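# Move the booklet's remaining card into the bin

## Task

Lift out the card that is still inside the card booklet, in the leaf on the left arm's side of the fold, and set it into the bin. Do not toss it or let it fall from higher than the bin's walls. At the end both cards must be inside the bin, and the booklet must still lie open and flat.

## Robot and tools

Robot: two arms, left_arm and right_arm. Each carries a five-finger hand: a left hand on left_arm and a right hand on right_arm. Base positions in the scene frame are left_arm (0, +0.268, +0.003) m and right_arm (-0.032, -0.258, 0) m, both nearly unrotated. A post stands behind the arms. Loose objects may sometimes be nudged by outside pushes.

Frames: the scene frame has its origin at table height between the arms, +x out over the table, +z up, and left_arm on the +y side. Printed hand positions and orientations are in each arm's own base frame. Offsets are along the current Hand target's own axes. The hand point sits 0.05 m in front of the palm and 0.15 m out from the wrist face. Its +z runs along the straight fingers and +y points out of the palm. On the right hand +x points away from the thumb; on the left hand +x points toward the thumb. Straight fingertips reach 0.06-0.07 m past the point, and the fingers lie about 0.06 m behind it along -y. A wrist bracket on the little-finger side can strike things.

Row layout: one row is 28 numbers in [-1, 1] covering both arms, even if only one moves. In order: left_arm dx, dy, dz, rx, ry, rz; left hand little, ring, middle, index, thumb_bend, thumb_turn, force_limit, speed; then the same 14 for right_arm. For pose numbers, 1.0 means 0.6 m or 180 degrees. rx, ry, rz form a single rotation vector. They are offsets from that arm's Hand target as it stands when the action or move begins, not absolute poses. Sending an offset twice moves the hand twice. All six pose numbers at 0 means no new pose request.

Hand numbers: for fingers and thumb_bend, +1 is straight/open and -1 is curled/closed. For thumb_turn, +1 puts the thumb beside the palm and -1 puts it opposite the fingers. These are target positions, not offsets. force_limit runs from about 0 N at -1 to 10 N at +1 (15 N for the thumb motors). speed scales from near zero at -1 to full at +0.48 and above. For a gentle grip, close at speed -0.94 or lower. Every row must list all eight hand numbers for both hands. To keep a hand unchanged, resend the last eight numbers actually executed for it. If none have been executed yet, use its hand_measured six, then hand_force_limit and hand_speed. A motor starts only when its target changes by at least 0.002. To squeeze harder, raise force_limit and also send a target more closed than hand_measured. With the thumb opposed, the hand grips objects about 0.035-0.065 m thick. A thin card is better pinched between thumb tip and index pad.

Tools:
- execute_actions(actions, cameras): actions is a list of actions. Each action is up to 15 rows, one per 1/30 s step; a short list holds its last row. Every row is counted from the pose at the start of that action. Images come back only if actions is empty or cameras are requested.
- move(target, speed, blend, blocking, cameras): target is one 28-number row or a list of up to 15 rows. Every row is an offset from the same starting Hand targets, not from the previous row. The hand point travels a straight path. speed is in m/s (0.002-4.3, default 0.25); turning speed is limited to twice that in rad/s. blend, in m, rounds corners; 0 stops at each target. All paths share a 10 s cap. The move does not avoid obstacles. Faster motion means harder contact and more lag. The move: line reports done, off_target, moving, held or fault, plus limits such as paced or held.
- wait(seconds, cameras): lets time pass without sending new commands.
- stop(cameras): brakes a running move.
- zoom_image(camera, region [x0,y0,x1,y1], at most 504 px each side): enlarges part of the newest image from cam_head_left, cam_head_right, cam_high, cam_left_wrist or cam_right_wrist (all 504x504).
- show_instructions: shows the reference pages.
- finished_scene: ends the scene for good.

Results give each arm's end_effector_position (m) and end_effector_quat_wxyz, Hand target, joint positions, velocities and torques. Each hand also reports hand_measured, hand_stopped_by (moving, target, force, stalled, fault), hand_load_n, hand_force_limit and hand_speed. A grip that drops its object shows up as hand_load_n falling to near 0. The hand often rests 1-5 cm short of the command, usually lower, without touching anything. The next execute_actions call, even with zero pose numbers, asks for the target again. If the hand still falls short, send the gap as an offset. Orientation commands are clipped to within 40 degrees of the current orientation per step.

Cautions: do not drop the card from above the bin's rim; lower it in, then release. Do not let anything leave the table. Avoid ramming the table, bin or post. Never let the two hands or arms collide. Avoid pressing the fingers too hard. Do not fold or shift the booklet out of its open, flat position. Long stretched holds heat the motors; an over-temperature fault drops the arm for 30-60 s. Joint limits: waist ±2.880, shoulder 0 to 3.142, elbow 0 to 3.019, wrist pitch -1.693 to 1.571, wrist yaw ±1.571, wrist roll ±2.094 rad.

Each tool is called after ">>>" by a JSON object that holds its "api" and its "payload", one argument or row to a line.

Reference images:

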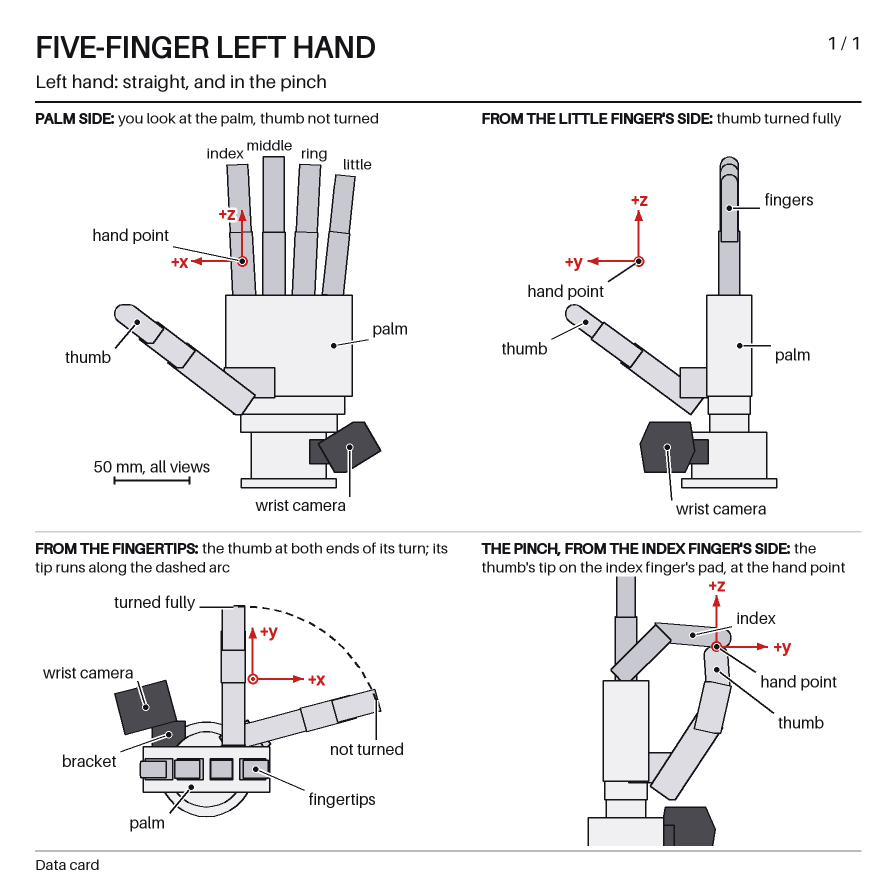

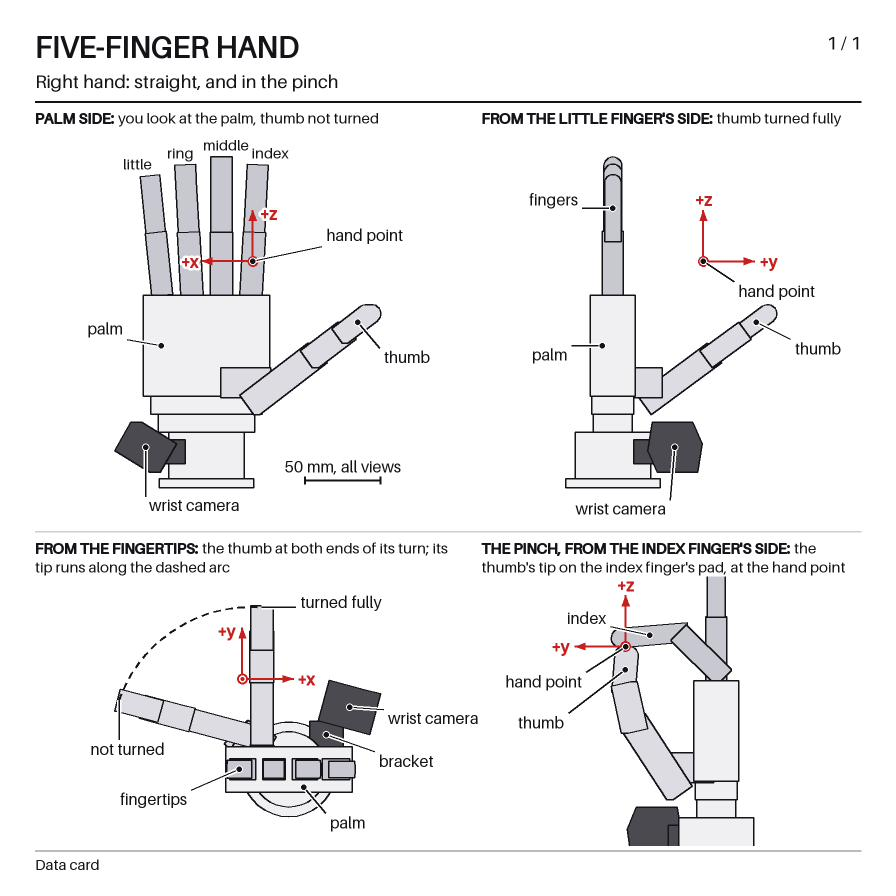

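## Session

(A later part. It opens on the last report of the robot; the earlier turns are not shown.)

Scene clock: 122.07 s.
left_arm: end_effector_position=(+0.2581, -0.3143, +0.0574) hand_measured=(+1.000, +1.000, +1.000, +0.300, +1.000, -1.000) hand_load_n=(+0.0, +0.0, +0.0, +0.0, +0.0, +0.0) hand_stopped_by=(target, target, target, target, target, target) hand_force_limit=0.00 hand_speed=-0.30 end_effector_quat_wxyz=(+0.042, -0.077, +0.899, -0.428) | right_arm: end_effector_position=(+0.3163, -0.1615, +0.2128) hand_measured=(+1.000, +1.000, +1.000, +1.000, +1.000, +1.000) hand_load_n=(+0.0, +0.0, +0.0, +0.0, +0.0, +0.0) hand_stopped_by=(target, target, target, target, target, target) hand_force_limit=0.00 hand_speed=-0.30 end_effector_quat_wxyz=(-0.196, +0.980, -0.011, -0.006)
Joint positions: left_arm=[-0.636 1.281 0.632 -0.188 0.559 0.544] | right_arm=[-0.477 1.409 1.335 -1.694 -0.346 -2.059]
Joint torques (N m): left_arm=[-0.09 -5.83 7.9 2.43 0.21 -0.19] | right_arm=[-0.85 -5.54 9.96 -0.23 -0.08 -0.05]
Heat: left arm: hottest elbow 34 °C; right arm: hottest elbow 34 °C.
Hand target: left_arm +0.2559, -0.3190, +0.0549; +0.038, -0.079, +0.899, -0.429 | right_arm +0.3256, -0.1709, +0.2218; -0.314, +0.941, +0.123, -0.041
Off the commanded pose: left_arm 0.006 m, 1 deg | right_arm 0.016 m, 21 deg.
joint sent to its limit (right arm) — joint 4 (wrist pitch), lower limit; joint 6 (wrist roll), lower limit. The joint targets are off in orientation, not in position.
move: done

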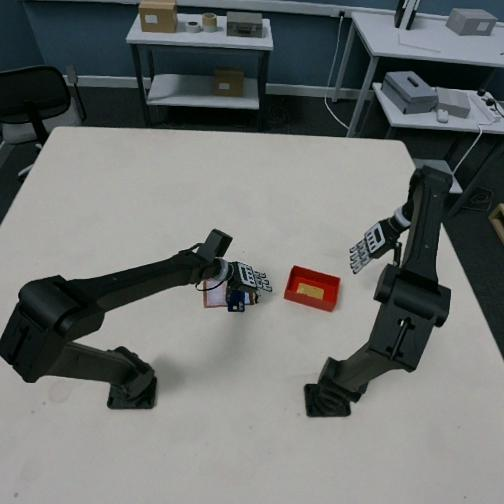

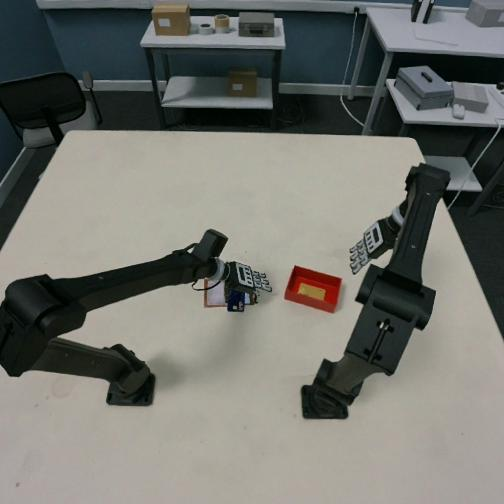

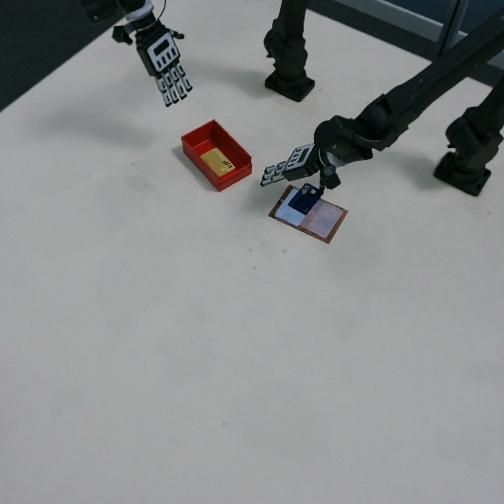

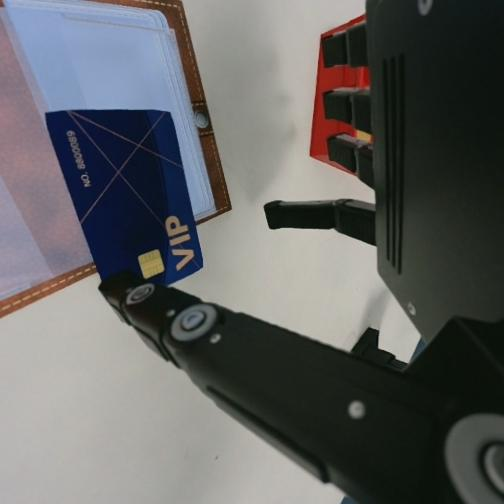

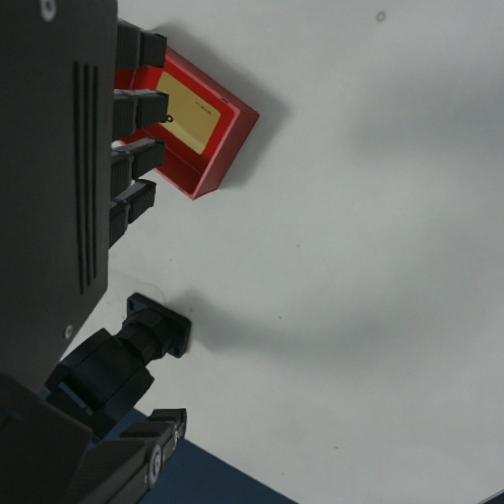

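>>> {"api": "move", "payload": {
  "target": [
    [0.0225,0.0112,0.0127,0,-0.0216,-0.0175,1,1,1,0.3,1,-1,0,-0.3,0,0,0,0,0,0,1,1,1,1,1,1,0,-0.3]
  ],
  "speed": 0.1,
  "cameras": ["cam_head_left","cam_high","cam_left_wrist"]
}}

>>> {"api": "zoom_image", "payload": {
  "camera": "cam_left_wrist",
  "region": [0, 50, 300, 350]
}}

>>> {"api": "zoom_image", "payload": {
  "camera": "cam_head_left",
  "region": [200, 250, 280, 320]
}}

>>> {"api": "zoom_image", "payload": {
  "camera": "cam_high",
  "region": [260, 160, 360, 260]
}}

Scene clock: 124.33 s.
left_arm: end_effector_position=(+0.2449, -0.3183, +0.0397) hand_measured=(+1.000, +1.000, +1.000, +0.300, +1.000, -1.000) hand_load_n=(+0.0, +0.0, +0.0, +0.0, +0.0, +0.0) hand_stopped_by=(target, target, target, target, target, target) hand_force_limit=0.00 hand_speed=-0.30 end_effector_quat_wxyz=(+0.054, -0.119, +0.899, -0.419) | right_arm: end_effector_position=(+0.3163, -0.1615, +0.2128) hand_measured=(+1.000, +1.000, +1.000, +1.000, +1.000, +1.000) hand_load_n=(-0.5, +0.0, +0.0, +0.0, +0.0, +0.0) hand_stopped_by=(target, target, target, target, target, target) hand_force_limit=0.00 hand_speed=-0.30 end_effector_quat_wxyz=(-0.196, +0.980, -0.011, -0.006)
Joint positions: left_arm=[-0.689 1.281 0.571 -0.091 0.462 0.428] | right_arm=[-0.477 1.409 1.335 -1.694 -0.346 -2.059]
Joint torques (N m): left_arm=[-0.15 -7.47 7.34 2.48 0.14 -0.19] | right_arm=[-0.85 -5.48 9.95 -0.23 -0.08 -0.05]
Heat: left arm: hottest elbow 34 °C; right arm: hottest elbow 34 °C.
Hand target: left_arm +0.2427, -0.3231, +0.0449; +0.056, -0.118, +0.895, -0.427 | right_arm +0.3256, -0.1709, +0.2218; -0.314, +0.941, +0.123, -0.041
Off the commanded pose: left_arm 0.007 m, 1 deg | right_arm 0.016 m, 21 deg.
joint sent to its limit (right arm) — joint 4 (wrist pitch), lower limit; joint 6 (wrist roll), lower limit. The joint targets are off in orientation, not in position.
move: done

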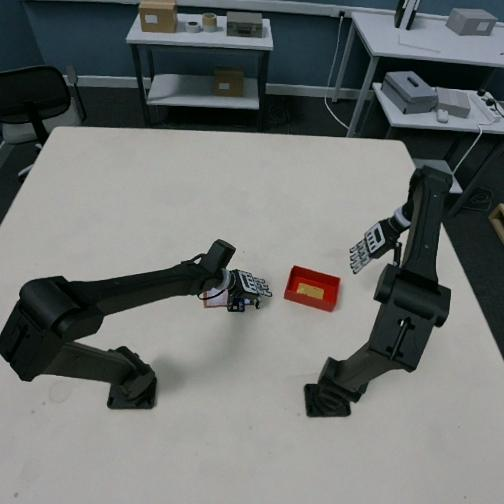

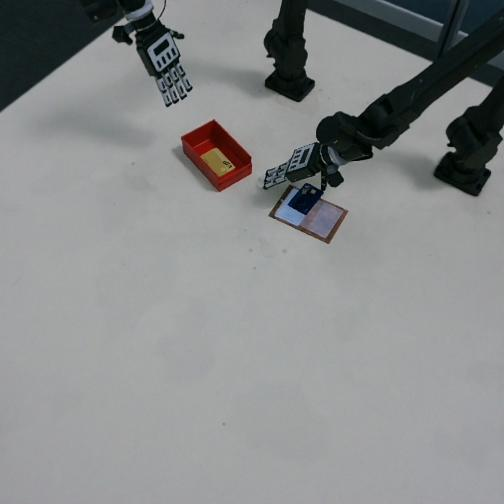

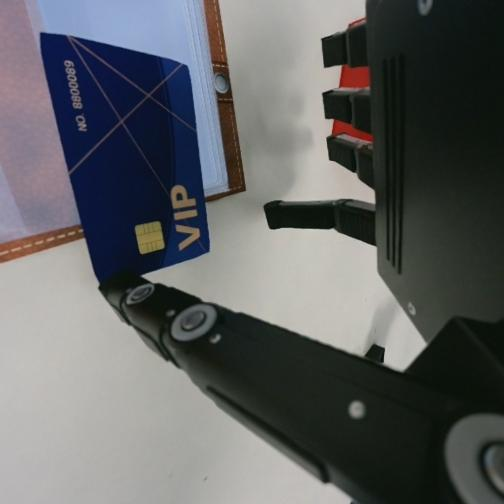

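Scaled by 1.680.

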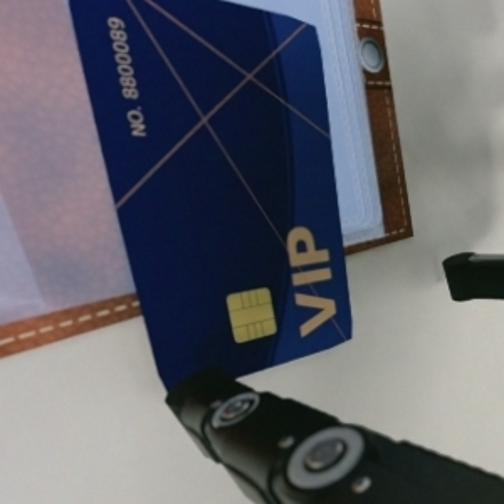

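Scaled by 6.300.

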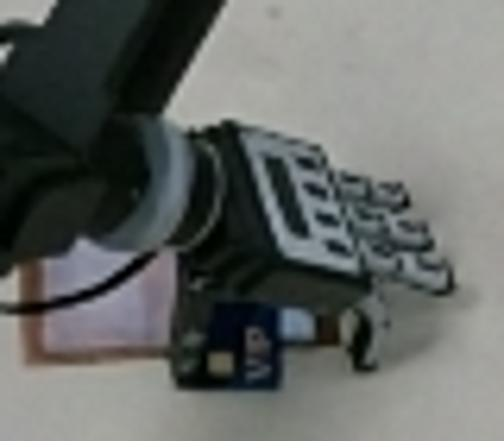

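Scaled by 5.040.

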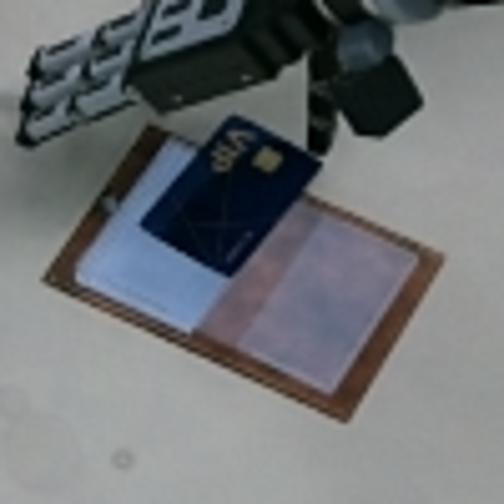

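>>> {"api": "move", "payload": {
  "target": [
    [0.0013,0.0151,0.0117,0.0067,0,0,1,1,1,0.1,1,-1,0,-0.3,0,0,0,0,0,0,1,1,1,1,1,1,0,-0.3]
  ],
  "speed": 0.05,
  "cameras": ["cam_head_left","cam_high","cam_left_wrist"]
}}

>>> {"api": "zoom_image", "payload": {
  "camera": "cam_left_wrist",
  "region": [0, 50, 300, 350]
}}

>>> {"api": "zoom_image", "payload": {
  "camera": "cam_head_left",
  "region": [200, 250, 280, 320]
}}

Scene clock: 125.87 s.
left_arm: end_effector_position=(+0.2448, -0.3203, +0.0369) hand_measured=(+1.000, +1.000, +1.000, +0.100, +1.000, -1.000) hand_load_n=(+0.0, +0.0, +0.0, +0.0, +0.0, +0.0) hand_stopped_by=(target, target, target, target, target, target) hand_force_limit=0.00 hand_speed=-0.30 end_effector_quat_wxyz=(+0.063, -0.114, +0.891, -0.435) | right_arm: end_effector_position=(+0.3163, -0.1615, +0.2128) hand_measured=(+1.000, +1.000, +1.000, +1.000, +1.000, +1.000) hand_load_n=(+0.0, +0.0, +0.0, +0.0, +0.0, +0.0) hand_stopped_by=(target, target, target, target, target, target) hand_force_limit=0.00 hand_speed=-0.30 end_effector_quat_wxyz=(-0.196, +0.980, -0.011, -0.006)
Joint positions: left_arm=[-0.689 1.281 0.54 -0.016 0.469 0.421] | right_arm=[-0.477 1.409 1.335 -1.694 -0.346 -2.059]
Joint torques (N m): left_arm=[0.21 -5.3 7.25 2.55 0.29 -0.21] | right_arm=[-0.85 -5.48 9.95 -0.23 -0.08 -0.06]
Heat: left arm: hottest elbow 34 °C; right arm: hottest elbow 35 °C.
Hand target: left_arm +0.2419, -0.3230, +0.0334; +0.057, -0.118, +0.890, -0.436 | right_arm +0.3256, -0.1709, +0.2218; -0.314, +0.941, +0.123, -0.041
Off the commanded pose: left_arm 0.005 m, 1 deg | right_arm 0.016 m, 21 deg.
joint sent to its limit (right arm) — joint 4 (wrist pitch), lower limit; joint 6 (wrist roll), lower limit. The joint targets are off in orientation, not in position.
move: done

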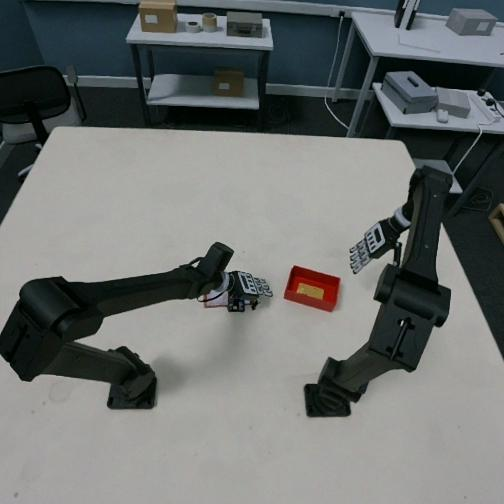

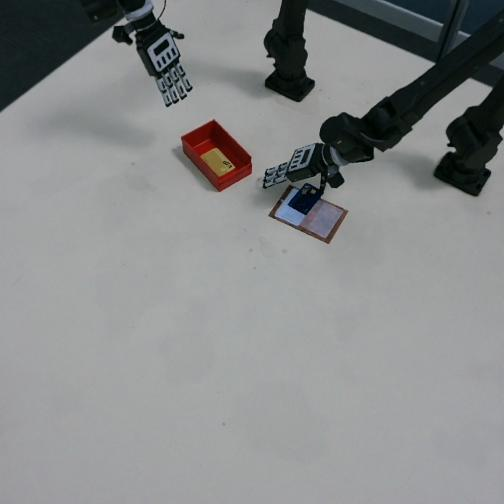

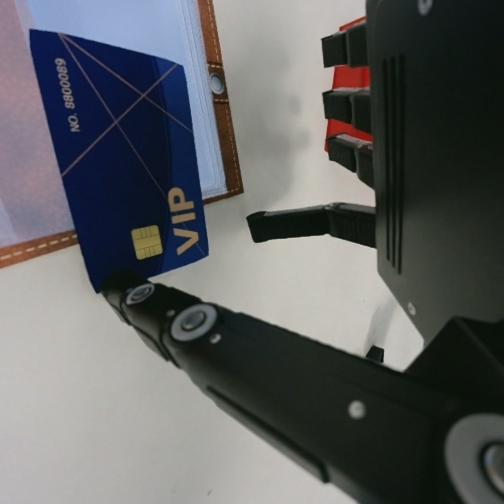

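Scaled by 1.680.

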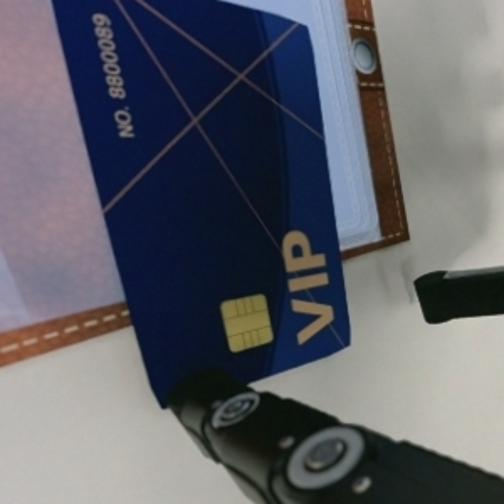

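Scaled by 6.300.

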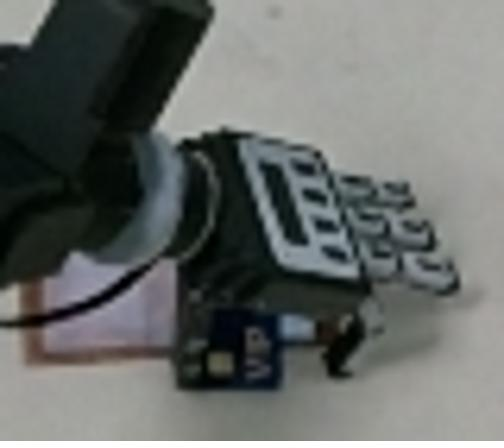

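>>> {"api": "move", "payload": {
  "target": [
    [-0.0018,0.0273,0.0123,0,0,0,1,1,1,0.1,1,-1,0,-0.3,0,0,0,0,0,0,1,1,1,1,1,1,0,-0.3]
  ],
  "speed": 0.05,
  "cameras": ["cam_head_left","cam_high","cam_left_wrist"]
}}

>>> {"api": "zoom_image", "payload": {
  "camera": "cam_left_wrist",
  "region": [0, 50, 300, 350]
}}

>>> {"api": "zoom_image", "payload": {
  "camera": "cam_head_left",
  "region": [200, 250, 280, 320]
}}

Scene clock: 127.30 s.
left_arm: end_effector_position=(+0.2441, -0.3223, +0.0269) hand_measured=(+1.000, +1.000, +1.000, +0.100, +1.000, -1.000) hand_load_n=(-0.5, +0.0, +0.0, -2.5, +0.0, +0.0) hand_stopped_by=(target, target, target, target, target, target) hand_force_limit=0.00 hand_speed=-0.30 end_effector_quat_wxyz=(+0.064, -0.109, +0.887, -0.443) | right_arm: end_effector_position=(+0.3163, -0.1615, +0.2128) hand_measured=(+1.000, +1.000, +1.000, +1.000, +1.000, +1.000) hand_load_n=(+0.0, +0.0, +0.0, +0.5, -0.5, +0.0) hand_stopped_by=(target, target, target, target, target, target) hand_force_limit=0.00 hand_speed=-0.30 end_effector_quat_wxyz=(-0.196, +0.980, -0.011, -0.006)
Joint positions: left_arm=[-0.689 1.312 0.519 0.052 0.481 0.421] | right_arm=[-0.477 1.409 1.335 -1.694 -0.346 -2.059]
Joint torques (N m): left_arm=[1.14 -4.48 6.49 2.39 0.11 -0.11] | right_arm=[-0.91 -5.48 9.96 -0.24 -0.08 -0.05]
Heat: left arm: hottest elbow 33 °C; right arm: hottest elbow 35 °C.
Hand target: left_arm +0.2419, -0.3187, +0.0160; +0.058, -0.118, +0.890, -0.436 | right_arm +0.3256, -0.1709, +0.2218; -0.314, +0.941, +0.123, -0.041
Off the commanded pose: left_arm 0.012 m, 2 deg | right_arm 0.016 m, 21 deg.
joint sent to its limit (right arm) — joint 4 (wrist pitch), lower limit; joint 6 (wrist roll), lower limit. The joint targets are off in orientation, not in position.
move: off_target (left_arm)

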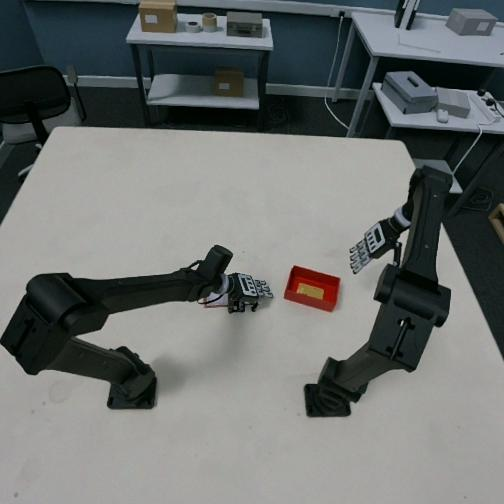

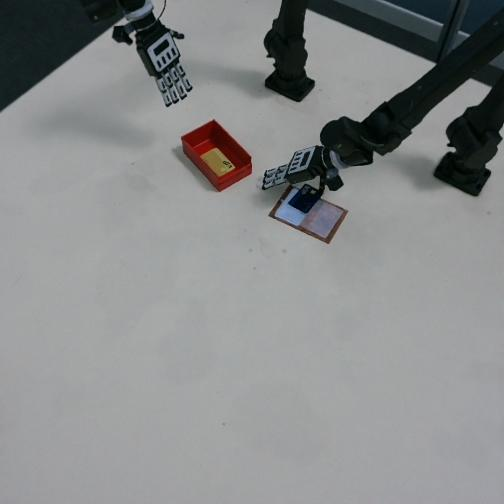

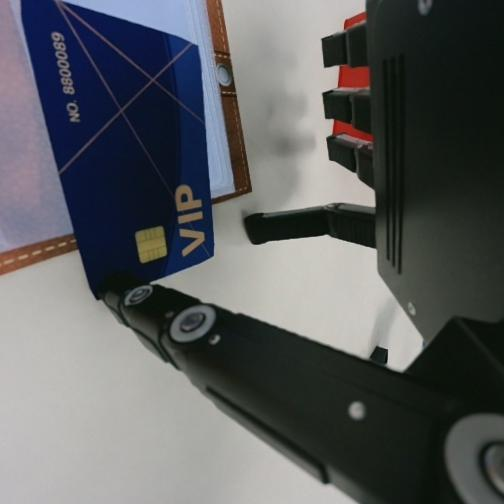

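Scaled by 1.680.

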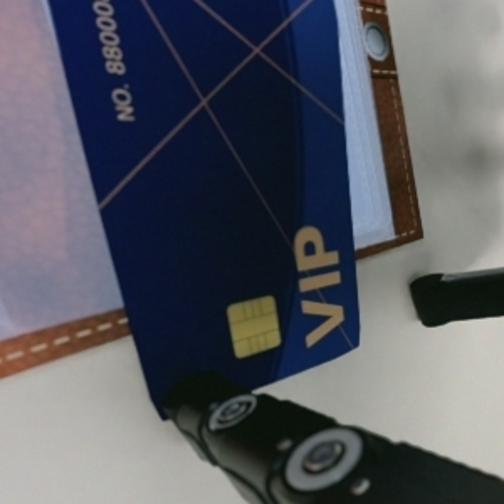

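Scaled by 6.300.

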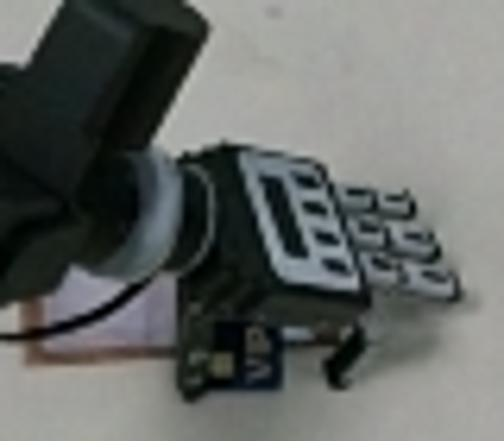

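>>> {"api": "move", "payload": {
  "target": [
    [-0.005,-0.005,-0.04,0,0,0,1,1,1,0.1,1,-1,0,-0.3,0,0,0,0,0,0,1,1,1,1,1,1,0,-0.3]
  ],
  "speed": 0.08,
  "cameras": ["cam_left_wrist"]
}}

>>> {"api": "zoom_image", "payload": {
  "camera": "cam_left_wrist",
  "region": [0, 50, 300, 350]
}}

Scene clock: 128.43 s.
left_arm: end_effector_position=(+0.2367, -0.3050, +0.0301) hand_measured=(+1.000, +1.000, +1.000, +0.100, +1.000, -1.000) hand_load_n=(+0.0, +0.0, +0.0, +0.5, +0.0, +0.0) hand_stopped_by=(target, target, target, target, target, target) hand_force_limit=0.00 hand_speed=-0.30 end_effector_quat_wxyz=(+0.051, -0.121, +0.891, -0.435) | right_arm: end_effector_position=(+0.3163, -0.1615, +0.2128) hand_measured=(+1.000, +1.000, +1.000, +1.000, +1.000, +1.000) hand_load_n=(+0.0, +0.0, +0.0, +0.0, +0.0, +0.0) hand_stopped_by=(target, target, target, target, target, target) hand_force_limit=0.00 hand_speed=-0.30 end_effector_quat_wxyz=(-0.196, +0.980, -0.011, -0.006)
Joint positions: left_arm=[-0.657 1.264 0.505 -0.023 0.506 0.43] | right_arm=[-0.477 1.409 1.335 -1.694 -0.346 -2.059]
Joint torques (N m): left_arm=[1.85 -6.83 7.27 1.76 0.32 0.15] | right_arm=[-0.91 -5.54 9.95 -0.23 -0.08 -0.05]
Heat: left arm: hottest elbow 33 °C; right arm: hottest elbow 35 °C.
Hand target: left_arm +0.2403, -0.3014, +0.0330; +0.057, -0.118, +0.890, -0.436 | right_arm +0.3256, -0.1709, +0.2218; -0.314, +0.941, +0.123, -0.041
Off the commanded pose: left_arm 0.006 m, 1 deg | right_arm 0.016 m, 21 deg.
joint sent to its limit (right arm) — joint 4 (wrist pitch), lower limit; joint 6 (wrist roll), lower limit. The joint targets are off in orientation, not in position.
move: done

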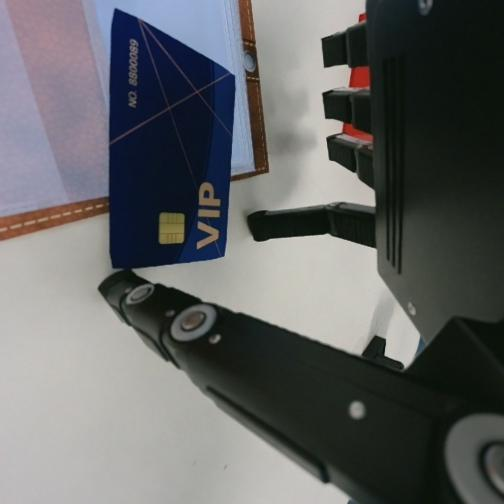

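Scaled by 1.680.

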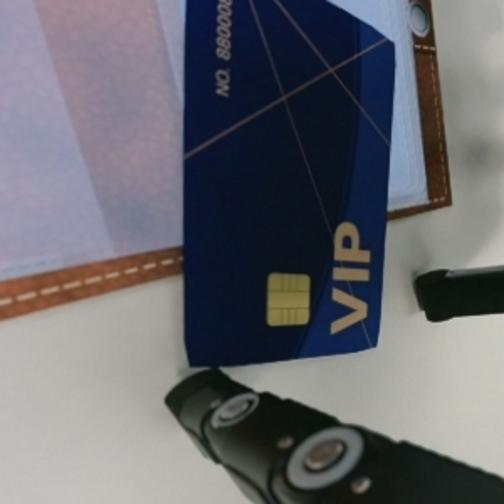

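>>> {"api": "move", "payload": {
  "target": [
    [0.0009,-0.0308,-0.0202,0,0.0611,0.0482,1,1,1,0.05,1,-1,0,-0.3,0,0,0,0,0,0,1,1,1,1,1,1,0,-0.3]
  ],
  "speed": 0.1,
  "cameras": ["cam_left_wrist","cam_high"]
}}

>>> {"api": "zoom_image", "payload": {
  "camera": "cam_left_wrist",
  "region": [0, 50, 300, 350]
}}

>>> {"api": "zoom_image", "payload": {
  "camera": "cam_high",
  "region": [260, 160, 360, 260]
}}

Scene clock: 131.33 s.
left_arm: end_effector_position=(+0.2220, -0.2961, +0.0446) hand_measured=(+1.000, +1.000, +1.000, +0.050, +1.000, -1.000) hand_load_n=(+0.0, +0.0, +0.0, +0.0, +0.0, +0.0) hand_stopped_by=(target, target, target, target, target, target) hand_force_limit=0.00 hand_speed=-0.30 end_effector_quat_wxyz=(-0.008, -0.014, +0.901, -0.433) | right_arm: end_effector_position=(+0.3163, -0.1615, +0.2128) hand_measured=(+1.000, +1.000, +1.000, +1.000, +1.000, +1.000) hand_load_n=(+0.0, +0.0, +0.0, +0.0, +0.0, -0.5) hand_stopped_by=(target, target, target, target, target, target) hand_force_limit=0.00 hand_speed=-0.30 end_effector_quat_wxyz=(-0.196, +0.980, -0.011, -0.006)
Joint positions: left_arm=[-0.616 1.266 0.586 -0.267 0.694 0.691] | right_arm=[-0.477 1.409 1.335 -1.694 -0.346 -2.059]
Joint torques (N m): left_arm=[1.85 -5.19 10.69 1.5 0.47 0.11] | right_arm=[-0.97 -5.54 9.96 -0.23 -0.08 -0.05]
Heat: left arm: hottest elbow 34 °C; right arm: hottest elbow 35 °C.
Hand target: left_arm +0.2404, -0.3032, +0.0551; +0.005, -0.008, +0.898, -0.440 | right_arm +0.3256, -0.1709, +0.2218; -0.314, +0.941, +0.123, -0.041
Off the commanded pose: left_arm 0.022 m, 2 deg | right_arm 0.016 m, 21 deg.
joint sent to its limit (right arm) — joint 4 (wrist pitch), lower limit; joint 6 (wrist roll), lower limit. The joint targets are off in orientation, not in position.
move: off_target (left_arm)
Images, in order (width x height): cam_high 504x504, cam_left_wrist 504x504.

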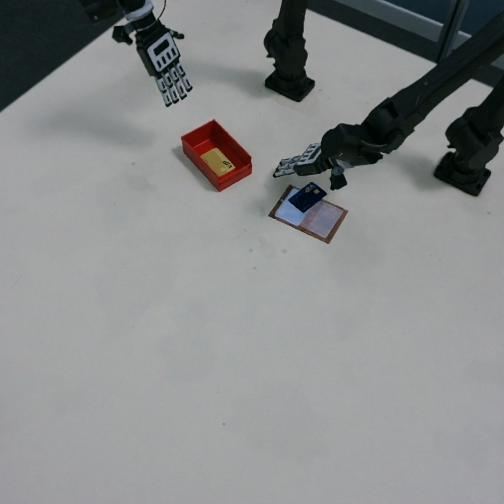

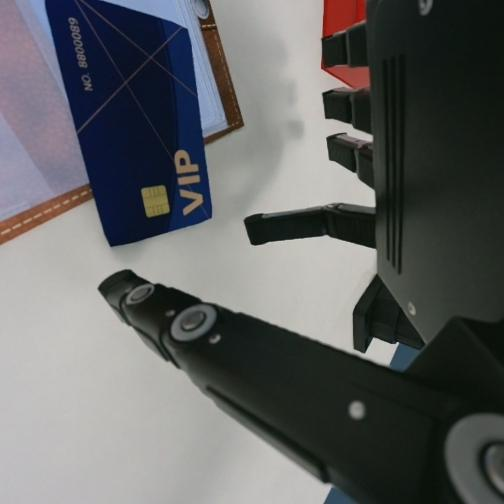

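Scaled by 1.680.

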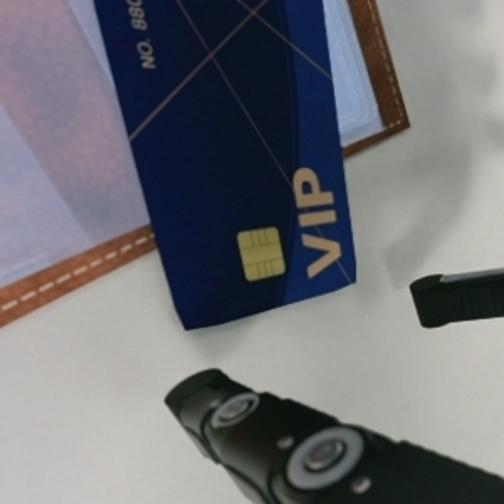

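Scaled by 5.040.

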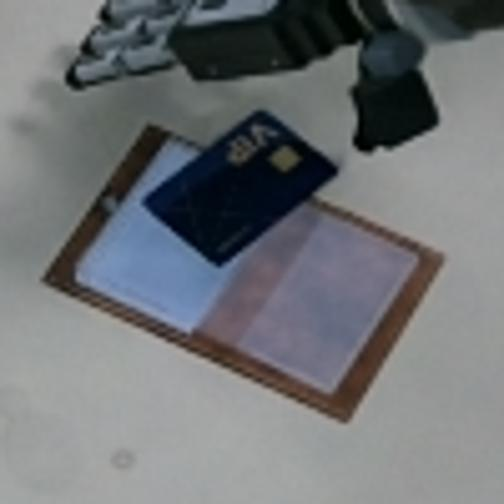

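>>> {"api": "move", "payload": {
  "target": [
    [-0.0097,-0.0083,0.0107,0,0,0,1,1,1,0.05,1,-1,0,-0.3,0,0,0,0,0,0,1,1,1,1,1,1,0,-0.3]
  ],
  "speed": 0.1,
  "cameras": ["cam_left_wrist"]
}}

Scene clock: 132.30 s.
left_arm: end_effector_position=(+0.2292, -0.3010, +0.0447) hand_measured=(+1.000, +1.000, +1.000, +0.050, +1.000, -1.000) hand_load_n=(-0.5, +0.0, +0.0, +0.0, +0.0, +0.0) hand_stopped_by=(target, target, target, target, target, target) hand_force_limit=0.00 hand_speed=-0.30 end_effector_quat_wxyz=(-0.009, -0.015, +0.901, -0.433) | right_arm: end_effector_position=(+0.3163, -0.1615, +0.2128) hand_measured=(+1.000, +1.000, +1.000, +1.000, +1.000, +1.000) hand_load_n=(+0.0, +0.0, +0.0, +0.0, +0.0, -0.5) hand_stopped_by=(target, target, target, target, target, target) hand_force_limit=0.00 hand_speed=-0.30 end_effector_quat_wxyz=(-0.196, +0.980, -0.011, -0.006)
Joint positions: left_arm=[-0.616 1.291 0.609 -0.267 0.692 0.692] | right_arm=[-0.477 1.409 1.335 -1.694 -0.346 -2.059]
Joint torques (N m): left_arm=[1.03 -5.42 10.67 1.89 0.31 0.02] | right_arm=[-0.91 -5.48 9.95 -0.24 -0.08 -0.06]
Heat: left arm: hottest elbow 34 °C; right arm: hottest elbow 36 °C.
Hand target: left_arm +0.2464, -0.3112, +0.0551; +0.005, -0.008, +0.898, -0.440 | right_arm +0.3256, -0.1709, +0.2218; -0.314, +0.941, +0.123, -0.041
Off the commanded pose: left_arm 0.023 m, 2 deg | right_arm 0.016 m, 21 deg.
joint sent to its limit (right arm) — joint 4 (wrist pitch), lower limit; joint 6 (wrist roll), lower limit. The joint targets are off in orientation, not in position.
move: off_target (left_arm)

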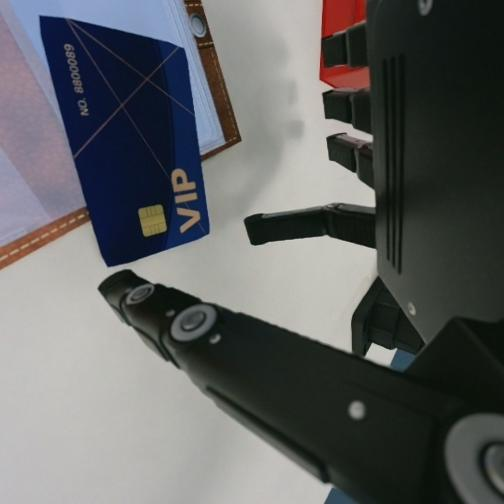

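>>> {"api": "move", "payload": {
  "target": [
    [-0.0068,0.0155,0.0208,0,0,0,1,1,1,0.05,1,-1,0,-0.3,0,0,0,0,0,0,1,1,1,1,1,1,0,-0.3]
  ],
  "speed": 0.1,
  "cameras": ["cam_left_wrist"]
}}

>>> {"api": "zoom_image", "payload": {
  "camera": "cam_left_wrist",
  "region": [0, 50, 300, 350]
}}

Scene clock: 133.23 s.
left_arm: end_effector_position=(+0.2341, -0.3042, +0.0307) hand_measured=(+1.000, +1.000, +1.000, +0.050, +1.000, -1.000) hand_load_n=(+0.0, +0.0, +0.0, +0.0, +0.0, +0.0) hand_stopped_by=(target, target, target, target, target, target) hand_force_limit=0.00 hand_speed=-0.30 end_effector_quat_wxyz=(-0.010, -0.016, +0.902, -0.431) | right_arm: end_effector_position=(+0.3163, -0.1615, +0.2128) hand_measured=(+1.000, +1.000, +1.000, +1.000, +1.000, +1.000) hand_load_n=(+0.0, +0.0, +0.0, +0.0, +0.0, +0.0) hand_stopped_by=(target, target, target, target, target, target) hand_force_limit=0.00 hand_speed=-0.30 end_effector_quat_wxyz=(-0.196, +0.980, -0.011, -0.006)
Joint positions: left_arm=[-0.616 1.342 0.609 -0.221 0.691 0.692] | right_arm=[-0.477 1.409 1.335 -1.694 -0.346 -2.059]
Joint torques (N m): left_arm=[0.91 -6.07 9.92 2.15 0.32 -0.01] | right_arm=[-0.91 -5.54 9.96 -0.23 -0.08 -0.05]
Heat: left arm: hottest elbow 34 °C; right arm: hottest elbow 36 °C.
Hand target: left_arm +0.2505, -0.3153, +0.0401; +0.005, -0.008, +0.898, -0.440 | right_arm +0.3256, -0.1709, +0.2218; -0.314, +0.941, +0.123, -0.041
Off the commanded pose: left_arm 0.022 m, 2 deg | right_arm 0.016 m, 21 deg.
joint sent to its limit (right arm) — joint 4 (wrist pitch), lower limit; joint 6 (wrist roll), lower limit. The joint targets are off in orientation, not in position.
move: off_target (left_arm)

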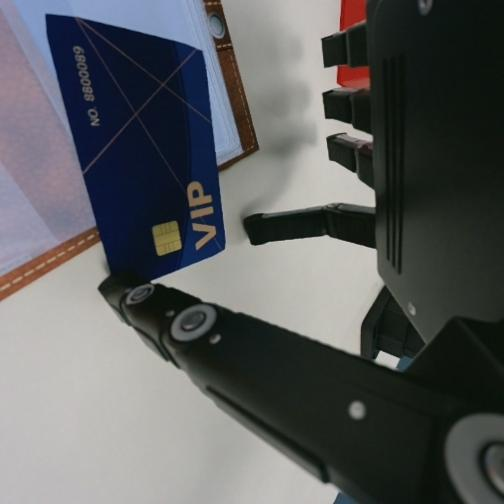

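Scaled by 1.680.

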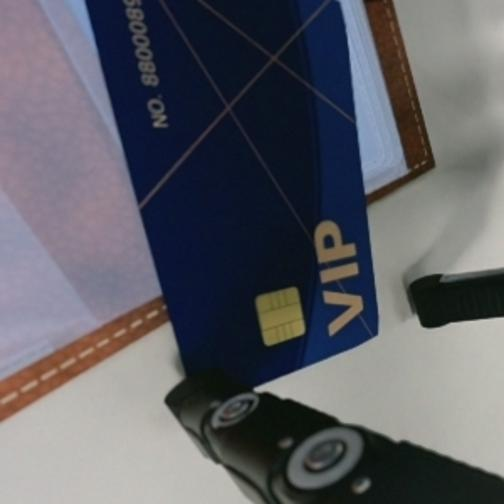

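>>> {"api": "move", "payload": {
  "target": [
    [-0.0057,0.015,0.0102,0,0,0,1,1,1,0.05,1,-1,0,-0.3,0,0,0,0,0,0,1,1,1,1,1,1,0,-0.3]
  ],
  "speed": 0.05,
  "cameras": ["cam_left_wrist","cam_high"]
}}

>>> {"api": "zoom_image", "payload": {
  "camera": "cam_left_wrist",
  "region": [0, 50, 300, 350]
}}

>>> {"api": "zoom_image", "payload": {
  "camera": "cam_high",
  "region": [260, 140, 380, 240]
}}

Scene clock: 134.53 s.
left_arm: end_effector_position=(+0.2373, -0.3083, +0.0268) hand_measured=(+1.000, +1.000, +1.000, +0.050, +1.000, -1.000) hand_load_n=(-0.5, +0.0, +0.0, -1.5, +0.5, +0.0) hand_stopped_by=(target, target, target, target, target, target) hand_force_limit=0.00 hand_speed=-0.30 end_effector_quat_wxyz=(-0.009, -0.012, +0.899, -0.437) | right_arm: end_effector_position=(+0.3163, -0.1615, +0.2128) hand_measured=(+1.000, +1.000, +1.000, +1.000, +1.000, +1.000) hand_load_n=(+0.0, +0.0, +0.0, +0.0, +0.0, +0.0) hand_stopped_by=(target, target, target, target, target, target) hand_force_limit=0.00 hand_speed=-0.30 end_effector_quat_wxyz=(-0.196, +0.980, -0.011, -0.006)
Joint positions: left_arm=[-0.616 1.364 0.609 -0.187 0.701 0.692] | right_arm=[-0.477 1.409 1.335 -1.694 -0.346 -2.059]
Joint torques (N m): left_arm=[1.49 -5.36 9.31 2.28 0.12 0.08] | right_arm=[-0.91 -5.48 9.96 -0.23 -0.08 -0.05]
Heat: left arm: hottest elbow 34 °C; right arm: hottest elbow 36 °C.
Hand target: left_arm +0.2539, -0.3145, +0.0293; +0.005, -0.008, +0.898, -0.440 | right_arm +0.3256, -0.1709, +0.2218; -0.314, +0.941, +0.123, -0.041
Off the commanded pose: left_arm 0.018 m, 2 deg | right_arm 0.016 m, 21 deg.
joint sent to its limit (right arm) — joint 4 (wrist pitch), lower limit; joint 6 (wrist roll), lower limit. The joint targets are off in orientation, not in position.
move: off_target (left_arm)
Images, in order (width x height): cam_high 504x504, cam_left_wrist 504x504.

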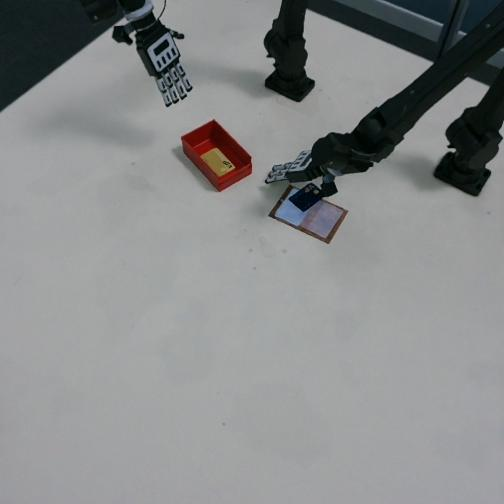

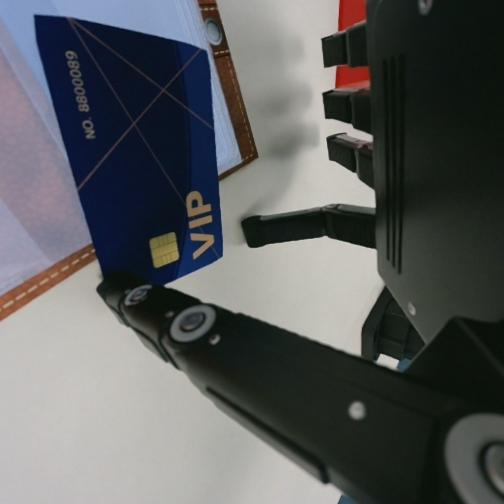

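Scaled by 1.680.

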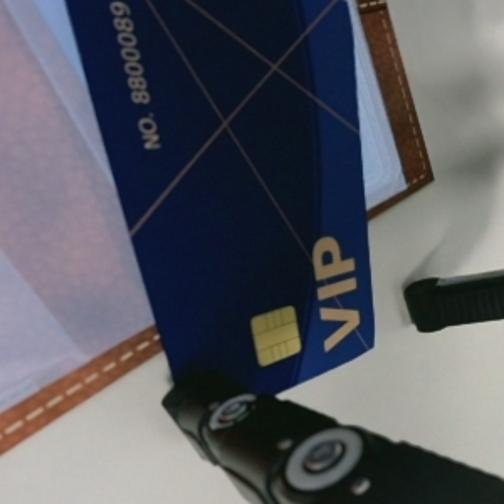

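Scaled by 4.200.

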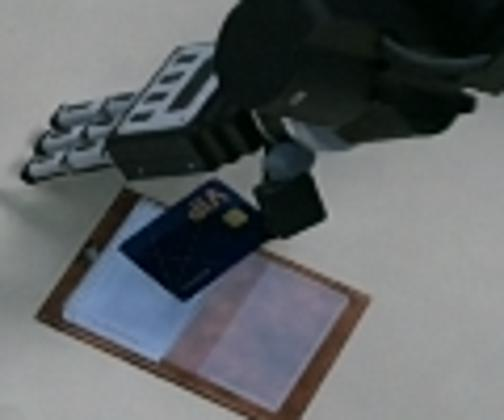

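>>> {"api": "move", "payload": {
  "target": [
    [0,-0.0196,-0.0155,0,0,0,1,1,1,0.05,1,-1,0,-0.3,0,0,0,0,0,0,1,1,1,1,1,1,0,-0.3],
    [-0.003,-0.0078,-0.0295,0,0,0,1,1,1,0.05,1,-1,0,-0.3,0,0,0,0,0,0,1,1,1,1,1,1,0,-0.3]
  ],
  "speed": 0.08,
  "cameras": ["cam_left_wrist"]
}}

>>> {"api": "zoom_image", "payload": {
  "camera": "cam_left_wrist",
  "region": [0, 50, 300, 350]
}}

Scene clock: 137.03 s.
left_arm: end_effector_position=(+0.2403, -0.2987, +0.0298) hand_measured=(+1.000, +1.000, +1.000, +0.050, +1.000, -1.000) hand_load_n=(+0.0, -0.5, +0.0, +0.0, +0.0, +0.0) hand_stopped_by=(target, target, target, target, target, target) hand_force_limit=0.00 hand_speed=-0.30 end_effector_quat_wxyz=(-0.013, -0.017, +0.902, -0.430) | right_arm: end_effector_position=(+0.3163, -0.1615, +0.2128) hand_measured=(+1.000, +1.000, +1.000, +1.000, +1.000, +1.000) hand_load_n=(+0.0, +0.0, +0.0, -0.5, +0.0, +0.0) hand_stopped_by=(target, target, target, target, target, target) hand_force_limit=0.00 hand_speed=-0.30 end_effector_quat_wxyz=(-0.196, +0.980, -0.011, -0.006)
Joint positions: left_arm=[-0.59 1.354 0.62 -0.242 0.708 0.717] | right_arm=[-0.477 1.409 1.335 -1.694 -0.346 -2.059]
Joint torques (N m): left_arm=[1.67 -8.12 9.33 1.48 0.48 0.14] | right_arm=[-0.91 -5.54 9.95 -0.24 -0.08 -0.05]
Heat: left arm: hottest elbow 34 °C; right arm: hottest elbow 36 °C.
Hand target: left_arm +0.2553, -0.3035, +0.0438; +0.005, -0.008, +0.898, -0.440 | right_arm +0.3256, -0.1709, +0.2218; -0.314, +0.941, +0.123, -0.041
Off the commanded pose: left_arm 0.021 m, 3 deg | right_arm 0.016 m, 21 deg.
joint sent to its limit (right arm) — joint 4 (wrist pitch), lower limit; joint 6 (wrist roll), lower limit. The joint targets are off in orientation, not in position.
move: off_target (left_arm)

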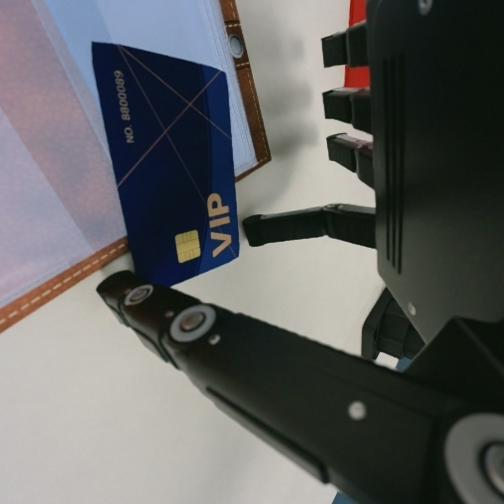

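Scaled by 1.680.

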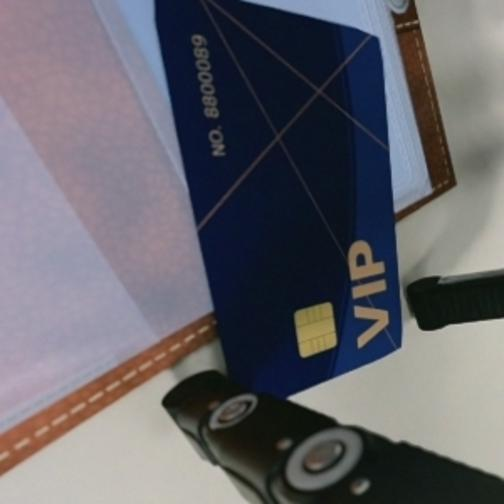

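>>> {"api": "move", "payload": {
  "target": [
    [0.0001,0.0085,0.0067,0,0,0,1,1,1,0.05,1,-1,0,-0.3,0,0,0,0,0,0,1,1,1,1,1,1,0,-0.3]
  ],
  "speed": 0.05,
  "cameras": ["cam_left_wrist"]
}}

>>> {"api": "zoom_image", "payload": {
  "camera": "cam_left_wrist",
  "region": [0, 50, 300, 350]
}}

Scene clock: 137.83 s.
left_arm: end_effector_position=(+0.2411, -0.2991, +0.0301) hand_measured=(+1.000, +1.000, +1.000, +0.050, +1.000, -1.000) hand_load_n=(+0.0, +0.0, +0.0, +0.0, +0.0, +0.0) hand_stopped_by=(target, target, target, target, target, target) hand_force_limit=0.00 hand_speed=-0.30 end_effector_quat_wxyz=(-0.011, -0.016, +0.902, -0.431) | right_arm: end_effector_position=(+0.3163, -0.1615, +0.2128) hand_measured=(+1.000, +1.000, +1.000, +1.000, +1.000, +1.000) hand_load_n=(-0.5, +0.0, +0.0, +0.0, +0.0, +0.0) hand_stopped_by=(target, target, target, target, target, target) hand_force_limit=0.00 hand_speed=-0.30 end_effector_quat_wxyz=(-0.196, +0.980, -0.011, -0.006)
Joint positions: left_arm=[-0.59 1.354 0.62 -0.238 0.708 0.718] | right_arm=[-0.477 1.409 1.335 -1.694 -0.346 -2.059]
Joint torques (N m): left_arm=[1.73 -6.95 8.76 2.33 0.48 0.12] | right_arm=[-0.91 -5.54 9.95 -0.23 -0.08 -0.05]
Heat: left arm: hottest elbow 34 °C; right arm: hottest elbow 36 °C.
Hand target: left_arm +0.2553, -0.3035, +0.0373; +0.005, -0.008, +0.898, -0.440 | right_arm +0.3256, -0.1709, +0.2218; -0.314, +0.941, +0.123, -0.041
Off the commanded pose: left_arm 0.017 m, 2 deg | right_arm 0.016 m, 21 deg.
joint sent to its limit (right arm) — joint 4 (wrist pitch), lower limit; joint 6 (wrist roll), lower limit. The joint targets are off in orientation, not in position.
move: off_target (left_arm)

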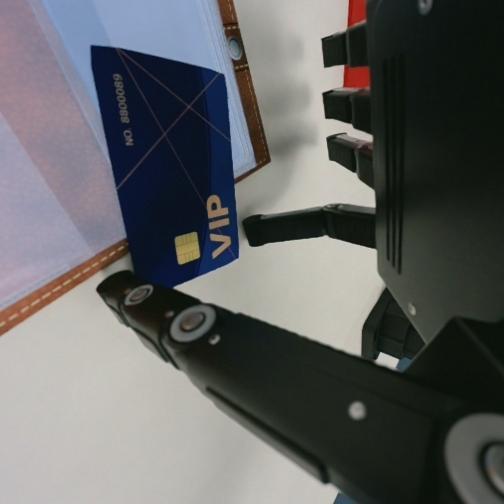

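Scaled by 1.680.

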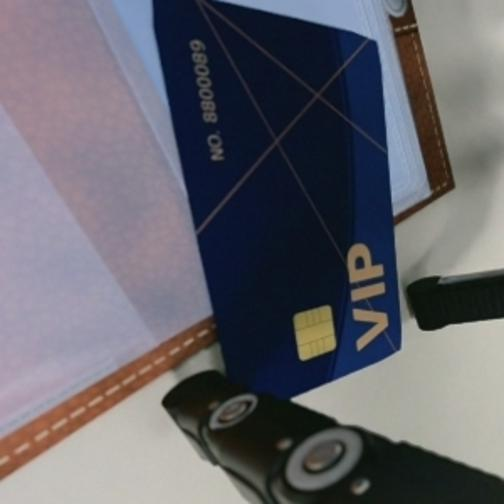

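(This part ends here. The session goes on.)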